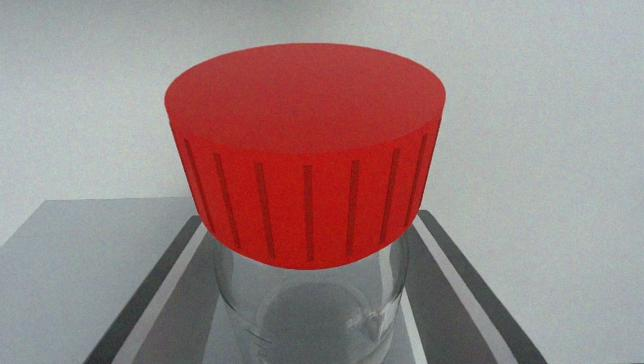

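>>> move(target={"side": "left", "x": 0.305, "y": 0.545, "z": 1.221, "quat_wxyz": [0.5417, 0.4545, -0.4545, -0.5417]}, min_time_s=0.5)

>>> move(target={"side": "left", "x": 0.29, "y": 0.42, "z": 1.223, "quat_wxyz": [0.5417, 0.4545, -0.4545, -0.5417]}, min_time_s=0.8)

>>> move(target={"side": "left", "x": 0.28, "y": 0.42, "z": 1.32, "quat_wxyz": [0.5417, 0.4545, -0.4545, -0.5417]}, min_time_s=0.8)

>>> move(target={"side": "left", "x": 0.28, "y": 0.42, "z": 1.415, "quat_wxyz": [0.5417, 0.4545, -0.4545, -0.5417]}, min_time_s=0.8, cameras=["head_camera", "left_wrist_camera"])

Scene clock: 141.63 s.
Joint torques (N m): left_arm=[-16.62 10.28 10.91 4.98 0.02 1.89 0.01] | right_arm=[-5.93 -13.53 -6.4 0.96 0.32 1.78 0.2]
External joint torques (N m): left_arm=[-1.99 2.33 1.76 -0.39 -0.26 0.05 -0.01] | right_arm=[0.82 -1.22 2.04 -0.19 -0.22 0.1 0.21]
Wrist force (N): left_arm=[1.0 -6.5 -0.1] | right_arm=[2.6 4.9 -0.2]
Wrist torque (N m): left_arm=[0.14 0.13 -0.03] | right_arm=[-0.31 0.00 -0.02]
Wrist force, peak (N): left_arm=[0.7 -6.7 -0.1] | right_arm=[3.4 5.3 0.0]
move: done
base_odometry: x=+3.112 y=-2.586 heading=-0.509
lidar_m: 0.40 0.43 0.58 1.56 2.36 3.26 5.44 2.91 2.18 1.58 0.58 0.42
base_status: not commanded
joint_positions: torso_squat_rad=+0.350 torso_shift_rad=+0.000 torso_pitch_rad=+0.000 torso_yaw_rad=+0.000 left_shoulder_pitch_rad=-1.438 left_shoulder_roll_rad=+1.654 left_shoulder_yaw_rad=-2.076 left_elbow_rad=-1.365 left_forearm_roll_rad=-1.522 left_wrist_pitch_rad=+0.466 left_hand_roll_rad=+1.973 left_gripper_m=+0.055 right_shoulder_pitch_rad=-0.834 right_shoulder_roll_rad=-2.093 right_shoulder_yaw_rad=+1.493 right_elbow_rad=-2.320 right_forearm_roll_rad=+0.818 right_wrist_pitch_rad=+0.698 right_hand_roll_rad=-1.012 right_gripper_m=+0.100 head_pan_rad=+0.000 head_tilt_rad=+0.300
joint_status: all done
wheel_motors_off: 0
motor_effort: left_wheel=+5(5) right_wheel=-3(4)
contact_limits: left_gripper_m 450 mA; right_gripper_m 450 mA
chest: x=-0.2280 y=-0.0002 z=+1.2475 quat_wxyz=(+1.000, +0.000, +0.000, +0.000)
left_hand: x=+0.3053 y=+0.5452 z=+1.2204 quat_wxyz=(+0.541, +0.455, -0.455, -0.542)
left_hand_status: reached (checked arc that bows 0 mm and turns the hand up to 0 deg, planned for 0.5 s): 1 mm and 0.2 deg off.
right_hand: x=+0.1698 y=-0.4196 z=+1.2198 quat_wxyz=(+0.544, -0.455, -0.451, +0.542)
pictures: none

Scene clock: 143.07 s.
Joint torques (N m): left_arm=[-14.6 6.57 9.66 3.4 -1.05 2.04 0.64] | right_arm=[-5.84 -13.73 -6.13 0.85 0.48 1.64 -0.01]
External joint torques (N m): left_arm=[-0.83 1.99 -0.65 0.42 -0.45 0.39 0.63] | right_arm=[0.91 -1.42 2.31 -0.31 -0.06 -0.04 0]
Wrist force (N): left_arm=[0.9 -6.5 -0.5] | right_arm=[2.4 4.6 -0.6]
Wrist torque (N m): left_arm=[0.14 0.12 -0.04] | right_arm=[-0.27 -0.01 -0.07]
Wrist force, peak (N): left_arm=[-4.7 -35.3 -3.4] | right_arm=[3.1 5.0 0.2]
move: done
base_odometry: x=+3.112 y=-2.586 heading=-0.509
lidar_m: 0.40 0.42 0.58 1.55 2.36 3.27 5.43 2.91 2.18 1.59 0.58 0.42
base_status: not commanded
joint_positions: torso_squat_rad=+0.350 torso_shift_rad=+0.000 torso_pitch_rad=+0.000 torso_yaw_rad=+0.000 left_shoulder_pitch_rad=-1.602 left_shoulder_roll_rad=+1.715 left_shoulder_yaw_rad=-2.085 left_elbow_rad=-1.902 left_forearm_roll_rad=-0.623 left_wrist_pitch_rad=+0.565 left_hand_roll_rad=+0.975 left_gripper_m=+0.055 right_shoulder_pitch_rad=-0.834 right_shoulder_roll_rad=-2.093 right_shoulder_yaw_rad=+1.493 right_elbow_rad=-2.320 right_forearm_roll_rad=+0.818 right_wrist_pitch_rad=+0.698 right_hand_roll_rad=-1.012 right_gripper_m=+0.100 head_pan_rad=+0.000 head_tilt_rad=+0.300
joint_status: all done
wheel_motors_off: 0
motor_effort: left_wheel=+5(6) right_wheel=-3(5)
contact_limits: left_gripper_m 450 mA; right_gripper_m 450 mA
chest: x=-0.2279 y=-0.0002 z=+1.2475 quat_wxyz=(+1.000, +0.000, +0.000, +0.000)
left_hand: x=+0.2900 y=+0.4201 z=+1.2225 quat_wxyz=(+0.540, +0.453, -0.456, -0.543)
left_hand_status: reached (checked arc that bows 17 mm and turns the hand up to 4 deg, planned for 0.9 s): 0 mm and 0.3 deg off.
right_hand: x=+0.1699 y=-0.4195 z=+1.2198 quat_wxyz=(+0.544, -0.455, -0.451, +0.542)
pictures: none

Scene clock: 144.20 s.
Joint torques (N m): left_arm=[-12.45 0.95 12.44 3.18 -0.99 0.8 0.6] | right_arm=[-5.56 -13.73 -6.58 1.22 0.47 1.85 0.15]
External joint torques (N m): left_arm=[-0.51 0.97 0.9 -0.22 -0.4 0.13 0.59] | right_arm=[1.19 -1.42 1.86 0.06 -0.07 0.17 0.15]
Wrist force (N): left_arm=[0.8 -6.4 0.1] | right_arm=[2.8 4.3 -0.9]
Wrist torque (N m): left_arm=[0.15 0.12 -0.04] | right_arm=[-0.23 0.02 -0.07]
Wrist force, peak (N): left_arm=[0.0 -7.9 -0.4] | right_arm=[2.9 5.2 -0.7]
move: done
base_odometry: x=+3.112 y=-2.586 heading=-0.509
lidar_m: 0.40 0.42 0.59 1.56 2.36 3.26 5.43 2.91 2.17 1.58 0.58 0.42
base_status: not commanded
joint_positions: torso_squat_rad=+0.350 torso_shift_rad=+0.000 torso_pitch_rad=+0.000 torso_yaw_rad=+0.000 left_shoulder_pitch_rad=-1.847 left_shoulder_roll_rad=+1.897 left_shoulder_yaw_rad=-1.998 left_elbow_rad=-1.969 left_forearm_roll_rad=+0.008 left_wrist_pitch_rad=+0.358 left_hand_roll_rad=+0.349 left_gripper_m=+0.055 right_shoulder_pitch_rad=-0.834 right_shoulder_roll_rad=-2.093 right_shoulder_yaw_rad=+1.493 right_elbow_rad=-2.320 right_forearm_roll_rad=+0.818 right_wrist_pitch_rad=+0.698 right_hand_roll_rad=-1.012 right_gripper_m=+0.100 head_pan_rad=+0.000 head_tilt_rad=+0.300
joint_status: all done
wheel_motors_off: 0
motor_effort: left_wheel=+5(5) right_wheel=-5(5)
contact_limits: left_gripper_m 450 mA; right_gripper_m 450 mA
chest: x=-0.2280 y=-0.0002 z=+1.2475 quat_wxyz=(+1.000, +0.000, +0.000, +0.000)
left_hand: x=+0.2799 y=+0.4199 z=+1.3197 quat_wxyz=(+0.539, +0.455, -0.458, -0.541)
left_hand_status: reached (checked arc that bows 11 mm and turns the hand up to 3 deg, planned for 0.8 s): 0 mm and 0.6 deg off.
right_hand: x=+0.1698 y=-0.4195 z=+1.2198 quat_wxyz=(+0.544, -0.455, -0.451, +0.542)
pictures: none

Scene clock: 145.43 s.
Joint torques (N m): left_arm=[-12.46 -0.78 12.2 4.62 -0.92 -1.22 0.71] | right_arm=[-6.05 -13.67 -7.11 1.08 0.45 2.04 0.16]
External joint torques (N m): left_arm=[-0.76 1.46 0.52 0.63 -0.37 -0.15 0.7] | right_arm=[0.7 -1.35 1.32 -0.08 -0.09 0.36 0.17]
Wrist force (N): left_arm=[0.9 -6.4 -0.1] | right_arm=[3.0 4.4 -0.9]
Wrist torque (N m): left_arm=[0.13 0.12 -0.03] | right_arm=[-0.29 0.05 -0.04]
Wrist force, peak (N): left_arm=[2.3 -9.9 0.0] | right_arm=[2.7 5.8 -0.7]
move: done
base_odometry: x=+3.112 y=-2.586 heading=-0.509
lidar_m: 0.41 0.42 0.58 1.56 2.35 3.26 5.44 2.90 2.18 1.58 0.58 0.43
base_status: not commanded
joint_positions: torso_squat_rad=+0.350 torso_shift_rad=+0.000 torso_pitch_rad=+0.000 torso_yaw_rad=+0.000 left_shoulder_pitch_rad=-1.984 left_shoulder_roll_rad=+1.920 left_shoulder_yaw_rad=-1.809 left_elbow_rad=-1.872 left_forearm_roll_rad=+0.954 left_wrist_pitch_rad=+0.408 left_hand_roll_rad=-0.549 left_gripper_m=+0.055 right_shoulder_pitch_rad=-0.834 right_shoulder_roll_rad=-2.093 right_shoulder_yaw_rad=+1.493 right_elbow_rad=-2.320 right_forearm_roll_rad=+0.818 right_wrist_pitch_rad=+0.698 right_hand_roll_rad=-1.012 right_gripper_m=+0.100 head_pan_rad=+0.000 head_tilt_rad=+0.300
joint_status: all done
wheel_motors_off: 0
motor_effort: left_wheel=+5(5) right_wheel=-2(5)
contact_limits: left_gripper_m 450 mA; right_gripper_m 450 mA
chest: x=-0.2280 y=-0.0002 z=+1.2475 quat_wxyz=(+1.000, +0.000, +0.000, +0.000)
left_hand: x=+0.2799 y=+0.4194 z=+1.4150 quat_wxyz=(+0.540, +0.458, -0.457, -0.538)
left_hand_status: reached (checked arc that bows 10 mm and turns the hand up to 3 deg, planned for 0.9 s): 1 mm and 0.6 deg off.
right_hand: x=+0.1698 y=-0.4195 z=+1.2198 quat_wxyz=(+0.544, -0.455, -0.451, +0.542)
head_camera: T_world_to_cam=[[-0.02912, -0.99932, 0.02245, -0.03401], [-0.26053, -0.01409, -0.96536, 1.40225], [0.96503, -0.03396, -0.25994, 0.51812]] pos_world=[-0.13566, 0.00337, 1.48912]
left_wrist_camera: T_world_to_cam=[[-0.03287, -0.99946, 0.00139, 0.42541], [-0.60545, 0.0188, -0.79566, 1.31469], [0.7952, -0.02699, -0.60574, 0.72008]] pos_world=[0.23736, 0.4199, 1.48163]

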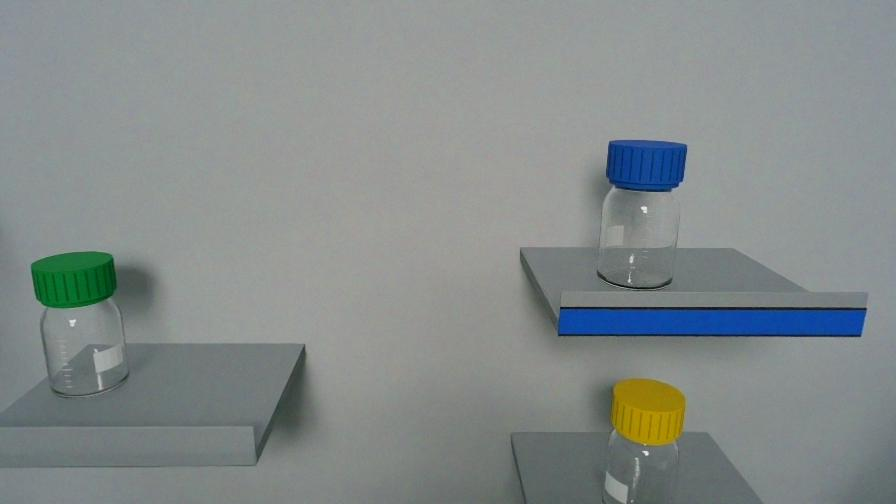

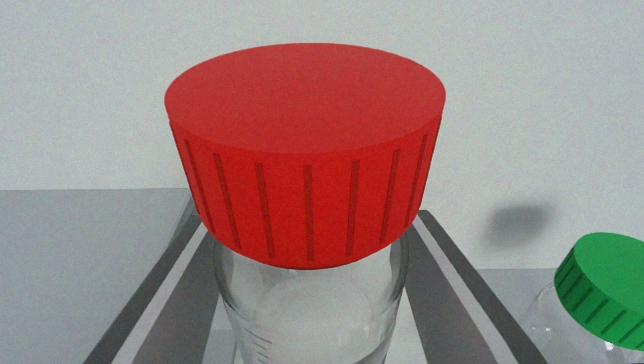

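>>> move(target={"side": "left", "x": 0.29, "y": 0.51, "z": 1.418, "quat_wxyz": [0.5417, 0.4545, -0.4545, -0.5417]}, min_time_s=0.7)

>>> move(target={"side": "left", "x": 0.295, "y": 0.60, "z": 1.415, "quat_wxyz": [0.6276, 0.5265, -0.3687, -0.4395]}, min_time_s=0.7)

>>> move(target={"side": "left", "x": 0.295, "y": 0.60, "z": 1.400, "quat_wxyz": [0.6276, 0.5265, -0.3687, -0.4395]}, min_time_s=0.5, cameras=["left_wrist_camera"])

>>> move(target={"side": "left", "x": 0.295, "y": 0.60, "z": 1.3975, "quat_wxyz": [0.6276, 0.5265, -0.3687, -0.4395]}, min_time_s=0.3)

>>> move(target={"side": "left", "x": 0.295, "y": 0.60, "z": 1.395, "quat_wxyz": [0.6276, 0.5265, -0.3687, -0.4395]}, min_time_s=0.3)

Scene clock: 147.87 s.
Joint torques (N m): left_arm=[-13.39 -1.99 11.13 3.8 -0.14 -2.41 0.51] | right_arm=[-6.02 -13.57 -6.37 0.99 0.63 1.86 0.21]
External joint torques (N m): left_arm=[-1.22 0.25 -0.61 0.09 -0.21 -0.38 0.5] | right_arm=[0.73 -1.25 2.07 -0.17 0.09 0.18 0.22]
Wrist force (N): left_arm=[0.7 -6.3 -0.4] | right_arm=[2.6 4.5 -0.5]
Wrist torque (N m): left_arm=[0.15 0.09 -0.05] | right_arm=[-0.25 -0.03 -0.03]
Wrist force, peak (N): left_arm=[-0.6 -7.5 -0.1] | right_arm=[3.8 5.3 0.4]
move: done
base_odometry: x=+3.112 y=-2.586 heading=-0.509
lidar_m: 0.40 0.42 0.58 1.56 2.36 3.26 5.44 2.90 2.17 1.59 0.58 0.42
base_status: not commanded
joint_positions: torso_squat_rad=+0.350 torso_shift_rad=+0.000 torso_pitch_rad=+0.000 torso_yaw_rad=+0.000 left_shoulder_pitch_rad=-1.925 left_shoulder_roll_rad=+1.898 left_shoulder_yaw_rad=-1.851 left_elbow_rad=-1.517 left_forearm_roll_rad=+1.901 left_wrist_pitch_rad=+0.253 left_hand_roll_rad=-1.547 left_gripper_m=+0.055 right_shoulder_pitch_rad=-0.834 right_shoulder_roll_rad=-2.093 right_shoulder_yaw_rad=+1.493 right_elbow_rad=-2.320 right_forearm_roll_rad=+0.818 right_wrist_pitch_rad=+0.698 right_hand_roll_rad=-1.012 right_gripper_m=+0.100 head_pan_rad=+0.000 head_tilt_rad=+0.300
joint_status: all done
wheel_motors_off: 0
motor_effort: left_wheel=+4(5) right_wheel=-4(4)
contact_limits: left_gripper_m 450 mA; right_gripper_m 450 mA
chest: x=-0.2280 y=-0.0002 z=+1.2475 quat_wxyz=(+1.000, +0.000, +0.000, +0.000)
left_hand: x=+0.2900 y=+0.5098 z=+1.4183 quat_wxyz=(+0.544, +0.458, -0.452, -0.538)
left_hand_status: reached (checked arc that bows 11 mm and turns the hand up to 4 deg, planned for 0.9 s): 0 mm and 0.7 deg off.
right_hand: x=+0.1698 y=-0.4195 z=+1.2198 quat_wxyz=(+0.544, -0.455, -0.451, +0.542)
pictures: none

Scene clock: 149.00 s.
Joint torques (N m): left_arm=[-14.77 -2.16 10.62 4.67 -0.31 -1.76 -0.13] | right_arm=[-6.4 -13.52 -6.3 0.9 0.42 1.86 0.03]
External joint torques (N m): left_arm=[-1.43 -0.19 -0.53 0.71 0.05 -0.35 -0.14] | right_arm=[0.35 -1.2 2.14 -0.25 -0.12 0.18 0.04]
Wrist force (N): left_arm=[1.3 -6.2 -0.5] | right_arm=[3.2 4.8 -0.6]
Wrist torque (N m): left_arm=[0.10 0.16 -0.13] | right_arm=[-0.28 0.07 -0.03]
Wrist force, peak (N): left_arm=[0.2 -8.0 -0.7] | right_arm=[3.5 5.1 -0.6]
move: done
base_odometry: x=+3.112 y=-2.586 heading=-0.509
lidar_m: 0.40 0.42 0.59 1.56 2.35 3.26 5.43 2.91 2.18 1.58 0.58 0.42
base_status: not commanded
joint_positions: torso_squat_rad=+0.350 torso_shift_rad=+0.000 torso_pitch_rad=+0.000 torso_yaw_rad=+0.000 left_shoulder_pitch_rad=-1.914 left_shoulder_roll_rad=+1.814 left_shoulder_yaw_rad=-1.897 left_elbow_rad=-1.361 left_forearm_roll_rad=+1.158 left_wrist_pitch_rad=+0.341 left_hand_roll_rad=-0.763 left_gripper_m=+0.055 right_shoulder_pitch_rad=-0.834 right_shoulder_roll_rad=-2.093 right_shoulder_yaw_rad=+1.493 right_elbow_rad=-2.320 right_forearm_roll_rad=+0.818 right_wrist_pitch_rad=+0.698 right_hand_roll_rad=-1.012 right_gripper_m=+0.100 head_pan_rad=+0.000 head_tilt_rad=+0.300
joint_status: all done
wheel_motors_off: 0
motor_effort: left_wheel=+5(5) right_wheel=-4(5)
contact_limits: left_gripper_m 450 mA; right_gripper_m 450 mA
chest: x=-0.2280 y=-0.0002 z=+1.2475 quat_wxyz=(+1.000, +0.000, +0.000, +0.000)
left_hand: x=+0.2950 y=+0.6000 z=+1.4154 quat_wxyz=(+0.627, +0.523, -0.370, -0.443)
left_hand_status: reached (checked arc that bows 8 mm and turns the hand up to 19 deg, planned for 0.8 s): 0 mm and 0.6 deg off.
right_hand: x=+0.1698 y=-0.4195 z=+1.2198 quat_wxyz=(+0.544, -0.455, -0.451, +0.542)
pictures: none

Scene clock: 149.83 s.
Joint torques (N m): left_arm=[-12.09 -1.2 9.72 2.26 -0.14 -0.88 0.23] | right_arm=[-5.77 -14.09 -6.34 1.12 0.63 1.61 0.26]
External joint torques (N m): left_arm=[1.27 0.21 -1.53 -1.82 0.25 0.34 0.22] | right_arm=[0.99 -1.78 2.1 -0.04 0.09 -0.07 0.26]
Wrist force (N): left_arm=[-1.6 0.8 2.4] | right_arm=[2.9 4.1 -0.5]
Wrist torque (N m): left_arm=[0.32 0.18 -0.16] | right_arm=[-0.23 0.04 -0.05]
Wrist force, peak (N): left_arm=[1.6 -6.6 -0.5] | right_arm=[2.9 5.5 -0.4]
move: done
base_odometry: x=+3.112 y=-2.586 heading=-0.509
lidar_m: 0.40 0.42 0.58 1.56 2.36 3.26 5.44 2.90 2.18 1.58 0.58 0.42
base_status: not commanded
joint_positions: torso_squat_rad=+0.350 torso_shift_rad=+0.000 torso_pitch_rad=+0.000 torso_yaw_rad=+0.000 left_shoulder_pitch_rad=-1.879 left_shoulder_roll_rad=+1.821 left_shoulder_yaw_rad=-1.904 left_elbow_rad=-1.392 left_forearm_roll_rad=+1.019 left_wrist_pitch_rad=+0.317 left_hand_roll_rad=-0.613 left_gripper_m=+0.055 right_shoulder_pitch_rad=-0.834 right_shoulder_roll_rad=-2.093 right_shoulder_yaw_rad=+1.493 right_elbow_rad=-2.320 right_forearm_roll_rad=+0.818 right_wrist_pitch_rad=+0.698 right_hand_roll_rad=-1.012 right_gripper_m=+0.100 head_pan_rad=+0.000 head_tilt_rad=+0.300
joint_status: all done
wheel_motors_off: 0
motor_effort: left_wheel=+4(5) right_wheel=-4(4)
contact_limits: left_gripper_m 450 mA; right_gripper_m 450 mA
chest: x=-0.2281 y=-0.0002 z=+1.2475 quat_wxyz=(+1.000, +0.000, +0.000, +0.000)
left_hand: x=+0.2949 y=+0.6001 z=+1.4009 quat_wxyz=(+0.628, +0.525, -0.369, -0.441)
left_hand_status: reached (checked arc that bows 1 mm and turns the hand up to 0 deg, planned for 0.5 s): 1 mm and 0.3 deg off.
right_hand: x=+0.1697 y=-0.4195 z=+1.2199 quat_wxyz=(+0.544, -0.455, -0.451, +0.542)
left_wrist_camera: T_world_to_cam=[[0.30363, -0.95279, 0.00212, 0.47815], [-0.58644, -0.18864, -0.78772, 1.41695], [0.75093, 0.23794, -0.61603, 0.573]] pos_world=[0.25548, 0.58652, 1.46813]

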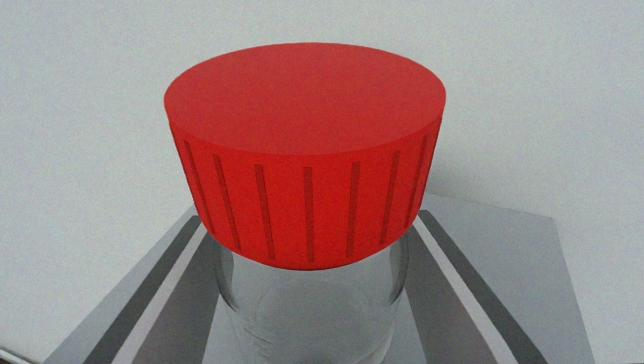

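Scene clock: 150.47 s.
Joint torques (N m): left_arm=[-7.08 -2.05 6.82 0.21 0.37 0 0.26] | right_arm=[-5.76 -13.33 -6.44 1.07 0.49 1.76 0.18]
External joint torques (N m): left_arm=[6.23 -0.95 -4.44 -3.88 0.76 1.11 0.24] | right_arm=[1 -1.02 2 -0.09 -0.05 0.08 0.19]
Wrist force (N): left_arm=[-2.2 8.3 2.2] | right_arm=[2.8 4.9 -0.3]
Wrist torque (N m): left_arm=[0.50 0.13 -0.01] | right_arm=[-0.34 0.03 0.00]
Wrist force, peak (N): left_arm=[-2.1 10.1 2.6] | right_arm=[4.0 4.9 -0.5]
move: done
base_odometry: x=+3.112 y=-2.586 heading=-0.509
lidar_m: 0.40 0.43 0.59 1.56 2.36 3.27 5.44 2.90 2.18 1.58 0.58 0.42
base_status: not commanded
joint_positions: torso_squat_rad=+0.350 torso_shift_rad=+0.000 torso_pitch_rad=+0.000 torso_yaw_rad=+0.000 left_shoulder_pitch_rad=-1.871 left_shoulder_roll_rad=+1.821 left_shoulder_yaw_rad=-1.903 left_elbow_rad=-1.398 left_forearm_roll_rad=+0.979 left_wrist_pitch_rad=+0.314 left_hand_roll_rad=-0.572 left_gripper_m=+0.055 right_shoulder_pitch_rad=-0.834 right_shoulder_roll_rad=-2.093 right_shoulder_yaw_rad=+1.493 right_elbow_rad=-2.320 right_forearm_roll_rad=+0.818 right_wrist_pitch_rad=+0.698 right_hand_roll_rad=-1.012 right_gripper_m=+0.100 head_pan_rad=+0.000 head_tilt_rad=+0.300
joint_status: all done
wheel_motors_off: 0
motor_effort: left_wheel=+4(5) right_wheel=-3(4)
contact_limits: left_gripper_m 450 mA; right_gripper_m 450 mA
chest: x=-0.2281 y=-0.0003 z=+1.2475 quat_wxyz=(+1.000, +0.000, +0.000, +0.000)
left_hand: x=+0.2949 y=+0.5999 z=+1.3995 quat_wxyz=(+0.627, +0.526, -0.370, -0.440)
left_hand_status: reached (checked arc that bows 0 mm and turns the hand up to 0 deg, planned for 0.3 s): 2 mm and 0.2 deg off.
right_hand: x=+0.1697 y=-0.4196 z=+1.2198 quat_wxyz=(+0.544, -0.455, -0.451, +0.542)
pictures: none

Scene clock: 151.10 s.
Joint torques (N m): left_arm=[-1.93 -3 2.58 -2.29 0.73 0.76 0.24] | right_arm=[-5.85 -13.37 -6.14 1.08 0.27 1.68 0.35]
External joint torques (N m): left_arm=[11.39 -2.03 -8.66 -6.4 1.12 1.82 0.22] | right_arm=[0.91 -1.06 2.3 -0.08 -0.27 0.01 0.36]
Wrist force (N): left_arm=[-3.4 17.1 1.9] | right_arm=[2.4 4.6 0.1]
Wrist torque (N m): left_arm=[0.71 0.15 0.07] | right_arm=[-0.27 -0.04 -0.04]
Wrist force, peak (N): left_arm=[-3.7 18.3 1.8] | right_arm=[3.3 4.9 0.0]
move: done
base_odometry: x=+3.112 y=-2.586 heading=-0.509
lidar_m: 0.40 0.42 0.58 1.56 2.36 3.25 5.43 2.91 2.18 1.59 0.58 0.42
base_status: not commanded
joint_positions: torso_squat_rad=+0.350 torso_shift_rad=+0.000 torso_pitch_rad=+0.000 torso_yaw_rad=+0.000 left_shoulder_pitch_rad=-1.864 left_shoulder_roll_rad=+1.822 left_shoulder_yaw_rad=-1.902 left_elbow_rad=-1.402 left_forearm_roll_rad=+0.951 left_wrist_pitch_rad=+0.310 left_hand_roll_rad=-0.542 left_gripper_m=+0.055 right_shoulder_pitch_rad=-0.834 right_shoulder_roll_rad=-2.093 right_shoulder_yaw_rad=+1.493 right_elbow_rad=-2.320 right_forearm_roll_rad=+0.818 right_wrist_pitch_rad=+0.698 right_hand_roll_rad=-1.012 right_gripper_m=+0.100 head_pan_rad=+0.000 head_tilt_rad=+0.300
joint_status: all done
wheel_motors_off: 0
motor_effort: left_wheel=+4(5) right_wheel=-3(4)
contact_limits: left_gripper_m 450 mA; right_gripper_m 450 mA
chest: x=-0.2282 y=-0.0004 z=+1.2475 quat_wxyz=(+1.000, +0.001, +0.000, +0.000)
left_hand: x=+0.2949 y=+0.5999 z=+1.3982 quat_wxyz=(+0.626, +0.527, -0.371, -0.439)
left_hand_status: reached (checked arc that bows 0 mm and turns the hand up to 0 deg, planned for 0.3 s): 3 mm and 0.3 deg off.
right_hand: x=+0.1696 y=-0.4197 z=+1.2198 quat_wxyz=(+0.544, -0.455, -0.451, +0.542)
pictures: none

>>> move(joints={"left_gripper_m": 0.1})

>>> move(target={"side": "left", "x": 0.205, "y": 0.567, "z": 1.415, "quat_wxyz": [0.6276, 0.5265, -0.3687, -0.4395]}, min_time_s=0.8, cameras=["left_wrist_camera"])

>>> move(target={"side": "left", "x": 0.17, "y": 0.40, "z": 1.36, "quat_wxyz": [0.5417, 0.4545, -0.4545, -0.5417]}, min_time_s=1.0)

>>> move(target={"side": "left", "x": 0.215, "y": 0.27, "z": 1.308, "quat_wxyz": [0.5417, 0.4545, -0.4545, -0.5417]}, min_time_s=1.0, cameras=["head_camera", "left_wrist_camera"])

Scene clock: 152.83 s.
Joint torques (N m): left_arm=[-13.03 -1.26 8.87 3.29 -0.38 -0.98 0.18] | right_arm=[-5.83 -13.44 -6.57 1.03 0.39 1.79 0.04]
External joint torques (N m): left_arm=[0.3 -0.34 -2.4 -0.84 0.01 0.08 0.17] | right_arm=[0.92 -1.12 1.87 -0.12 -0.15 0.11 0.05]
Wrist force (N): left_arm=[0.8 -4.6 0.1] | right_arm=[2.6 4.1 -0.4]
Wrist torque (N m): left_arm=[0.14 0.12 -0.14] | right_arm=[-0.28 -0.03 -0.05]
Wrist force, peak (N): left_arm=[-3.3 17.6 1.7] | right_arm=[2.7 5.5 -0.8]
move: done
base_odometry: x=+3.112 y=-2.586 heading=-0.509
lidar_m: 0.40 0.42 0.59 1.56 2.36 3.26 5.43 2.90 2.18 1.58 0.58 0.43
base_status: not commanded
joint_positions: torso_squat_rad=+0.350 torso_shift_rad=+0.000 torso_pitch_rad=+0.000 torso_yaw_rad=+0.000 left_shoulder_pitch_rad=-1.861 left_shoulder_roll_rad=+1.821 left_shoulder_yaw_rad=-1.904 left_elbow_rad=-1.404 left_forearm_roll_rad=+0.951 left_wrist_pitch_rad=+0.310 left_hand_roll_rad=-0.542 left_gripper_m=+0.100 right_shoulder_pitch_rad=-0.834 right_shoulder_roll_rad=-2.093 right_shoulder_yaw_rad=+1.493 right_elbow_rad=-2.320 right_forearm_roll_rad=+0.818 right_wrist_pitch_rad=+0.698 right_hand_roll_rad=-1.012 right_gripper_m=+0.100 head_pan_rad=+0.000 head_tilt_rad=+0.300
joint_status: all done
wheel_motors_off: 0
motor_effort: left_wheel=+4(6) right_wheel=-3(4)
contact_limits: left_gripper_m 450 mA; right_gripper_m 450 mA
chest: x=-0.2281 y=-0.0002 z=+1.2475 quat_wxyz=(+1.000, +0.000, +0.000, +0.000)
left_hand: x=+0.2951 y=+0.6000 z=+1.3955 quat_wxyz=(+0.628, +0.526, -0.369, -0.440)
right_hand: x=+0.1697 y=-0.4195 z=+1.2198 quat_wxyz=(+0.544, -0.455, -0.451, +0.542)
pictures: none

Scene clock: 153.97 s.
Joint torques (N m): left_arm=[-8.02 -4.42 12.27 2.33 -0.82 -1.54 0.1] | right_arm=[-5.71 -13.49 -6.56 0.85 0.47 1.57 0.06]
External joint torques (N m): left_arm=[-0.34 0.24 0.37 -0.6 -0.08 -0.31 0.08] | right_arm=[1.04 -1.18 1.87 -0.31 -0.07 -0.11 0.07]
Wrist force (N): left_arm=[0.9 -4.8 0.0] | right_arm=[1.8 5.0 -0.8]
Wrist torque (N m): left_arm=[0.17 0.10 -0.03] | right_arm=[-0.30 -0.11 -0.08]
Wrist force, peak (N): left_arm=[0.9 -5.7 -0.7] | right_arm=[3.0 5.5 -0.9]
move: done
base_odometry: x=+3.112 y=-2.586 heading=-0.509
lidar_m: 0.40 0.42 0.58 1.56 2.37 3.27 5.44 2.91 2.18 1.58 0.58 0.41
base_status: not commanded
joint_positions: torso_squat_rad=+0.350 torso_shift_rad=+0.000 torso_pitch_rad=+0.000 torso_yaw_rad=+0.000 left_shoulder_pitch_rad=-1.969 left_shoulder_roll_rad=+2.166 left_shoulder_yaw_rad=-1.785 left_elbow_rad=-1.845 left_forearm_roll_rad=+0.953 left_wrist_pitch_rad=+0.561 left_hand_roll_rad=-0.643 left_gripper_m=+0.100 right_shoulder_pitch_rad=-0.834 right_shoulder_roll_rad=-2.093 right_shoulder_yaw_rad=+1.493 right_elbow_rad=-2.320 right_forearm_roll_rad=+0.818 right_wrist_pitch_rad=+0.698 right_hand_roll_rad=-1.012 right_gripper_m=+0.100 head_pan_rad=+0.000 head_tilt_rad=+0.300
joint_status: all done
wheel_motors_off: 0
motor_effort: left_wheel=+4(4) right_wheel=-4(4)
contact_limits: left_gripper_m 450 mA; right_gripper_m 450 mA
chest: x=-0.2280 y=-0.0002 z=+1.2475 quat_wxyz=(+1.000, +0.000, +0.000, +0.000)
left_hand: x=+0.2056 y=+0.5674 z=+1.4150 quat_wxyz=(+0.627, +0.527, -0.369, -0.440)
left_hand_status: reached (checked arc that bows 14 mm and turns the hand up to 2 deg, planned for 0.8 s): 1 mm and 0.1 deg off.
right_hand: x=+0.1698 y=-0.4195 z=+1.2198 quat_wxyz=(+0.544, -0.455, -0.451, +0.542)
left_wrist_camera: T_world_to_cam=[[0.30653, -0.95186, 0.00064, 0.47506], [-0.5832, -0.18834, -0.79019, 1.37216], [0.75227, 0.24185, -0.61286, 0.64953]] pos_world=[0.166, 0.55354, 1.48203]

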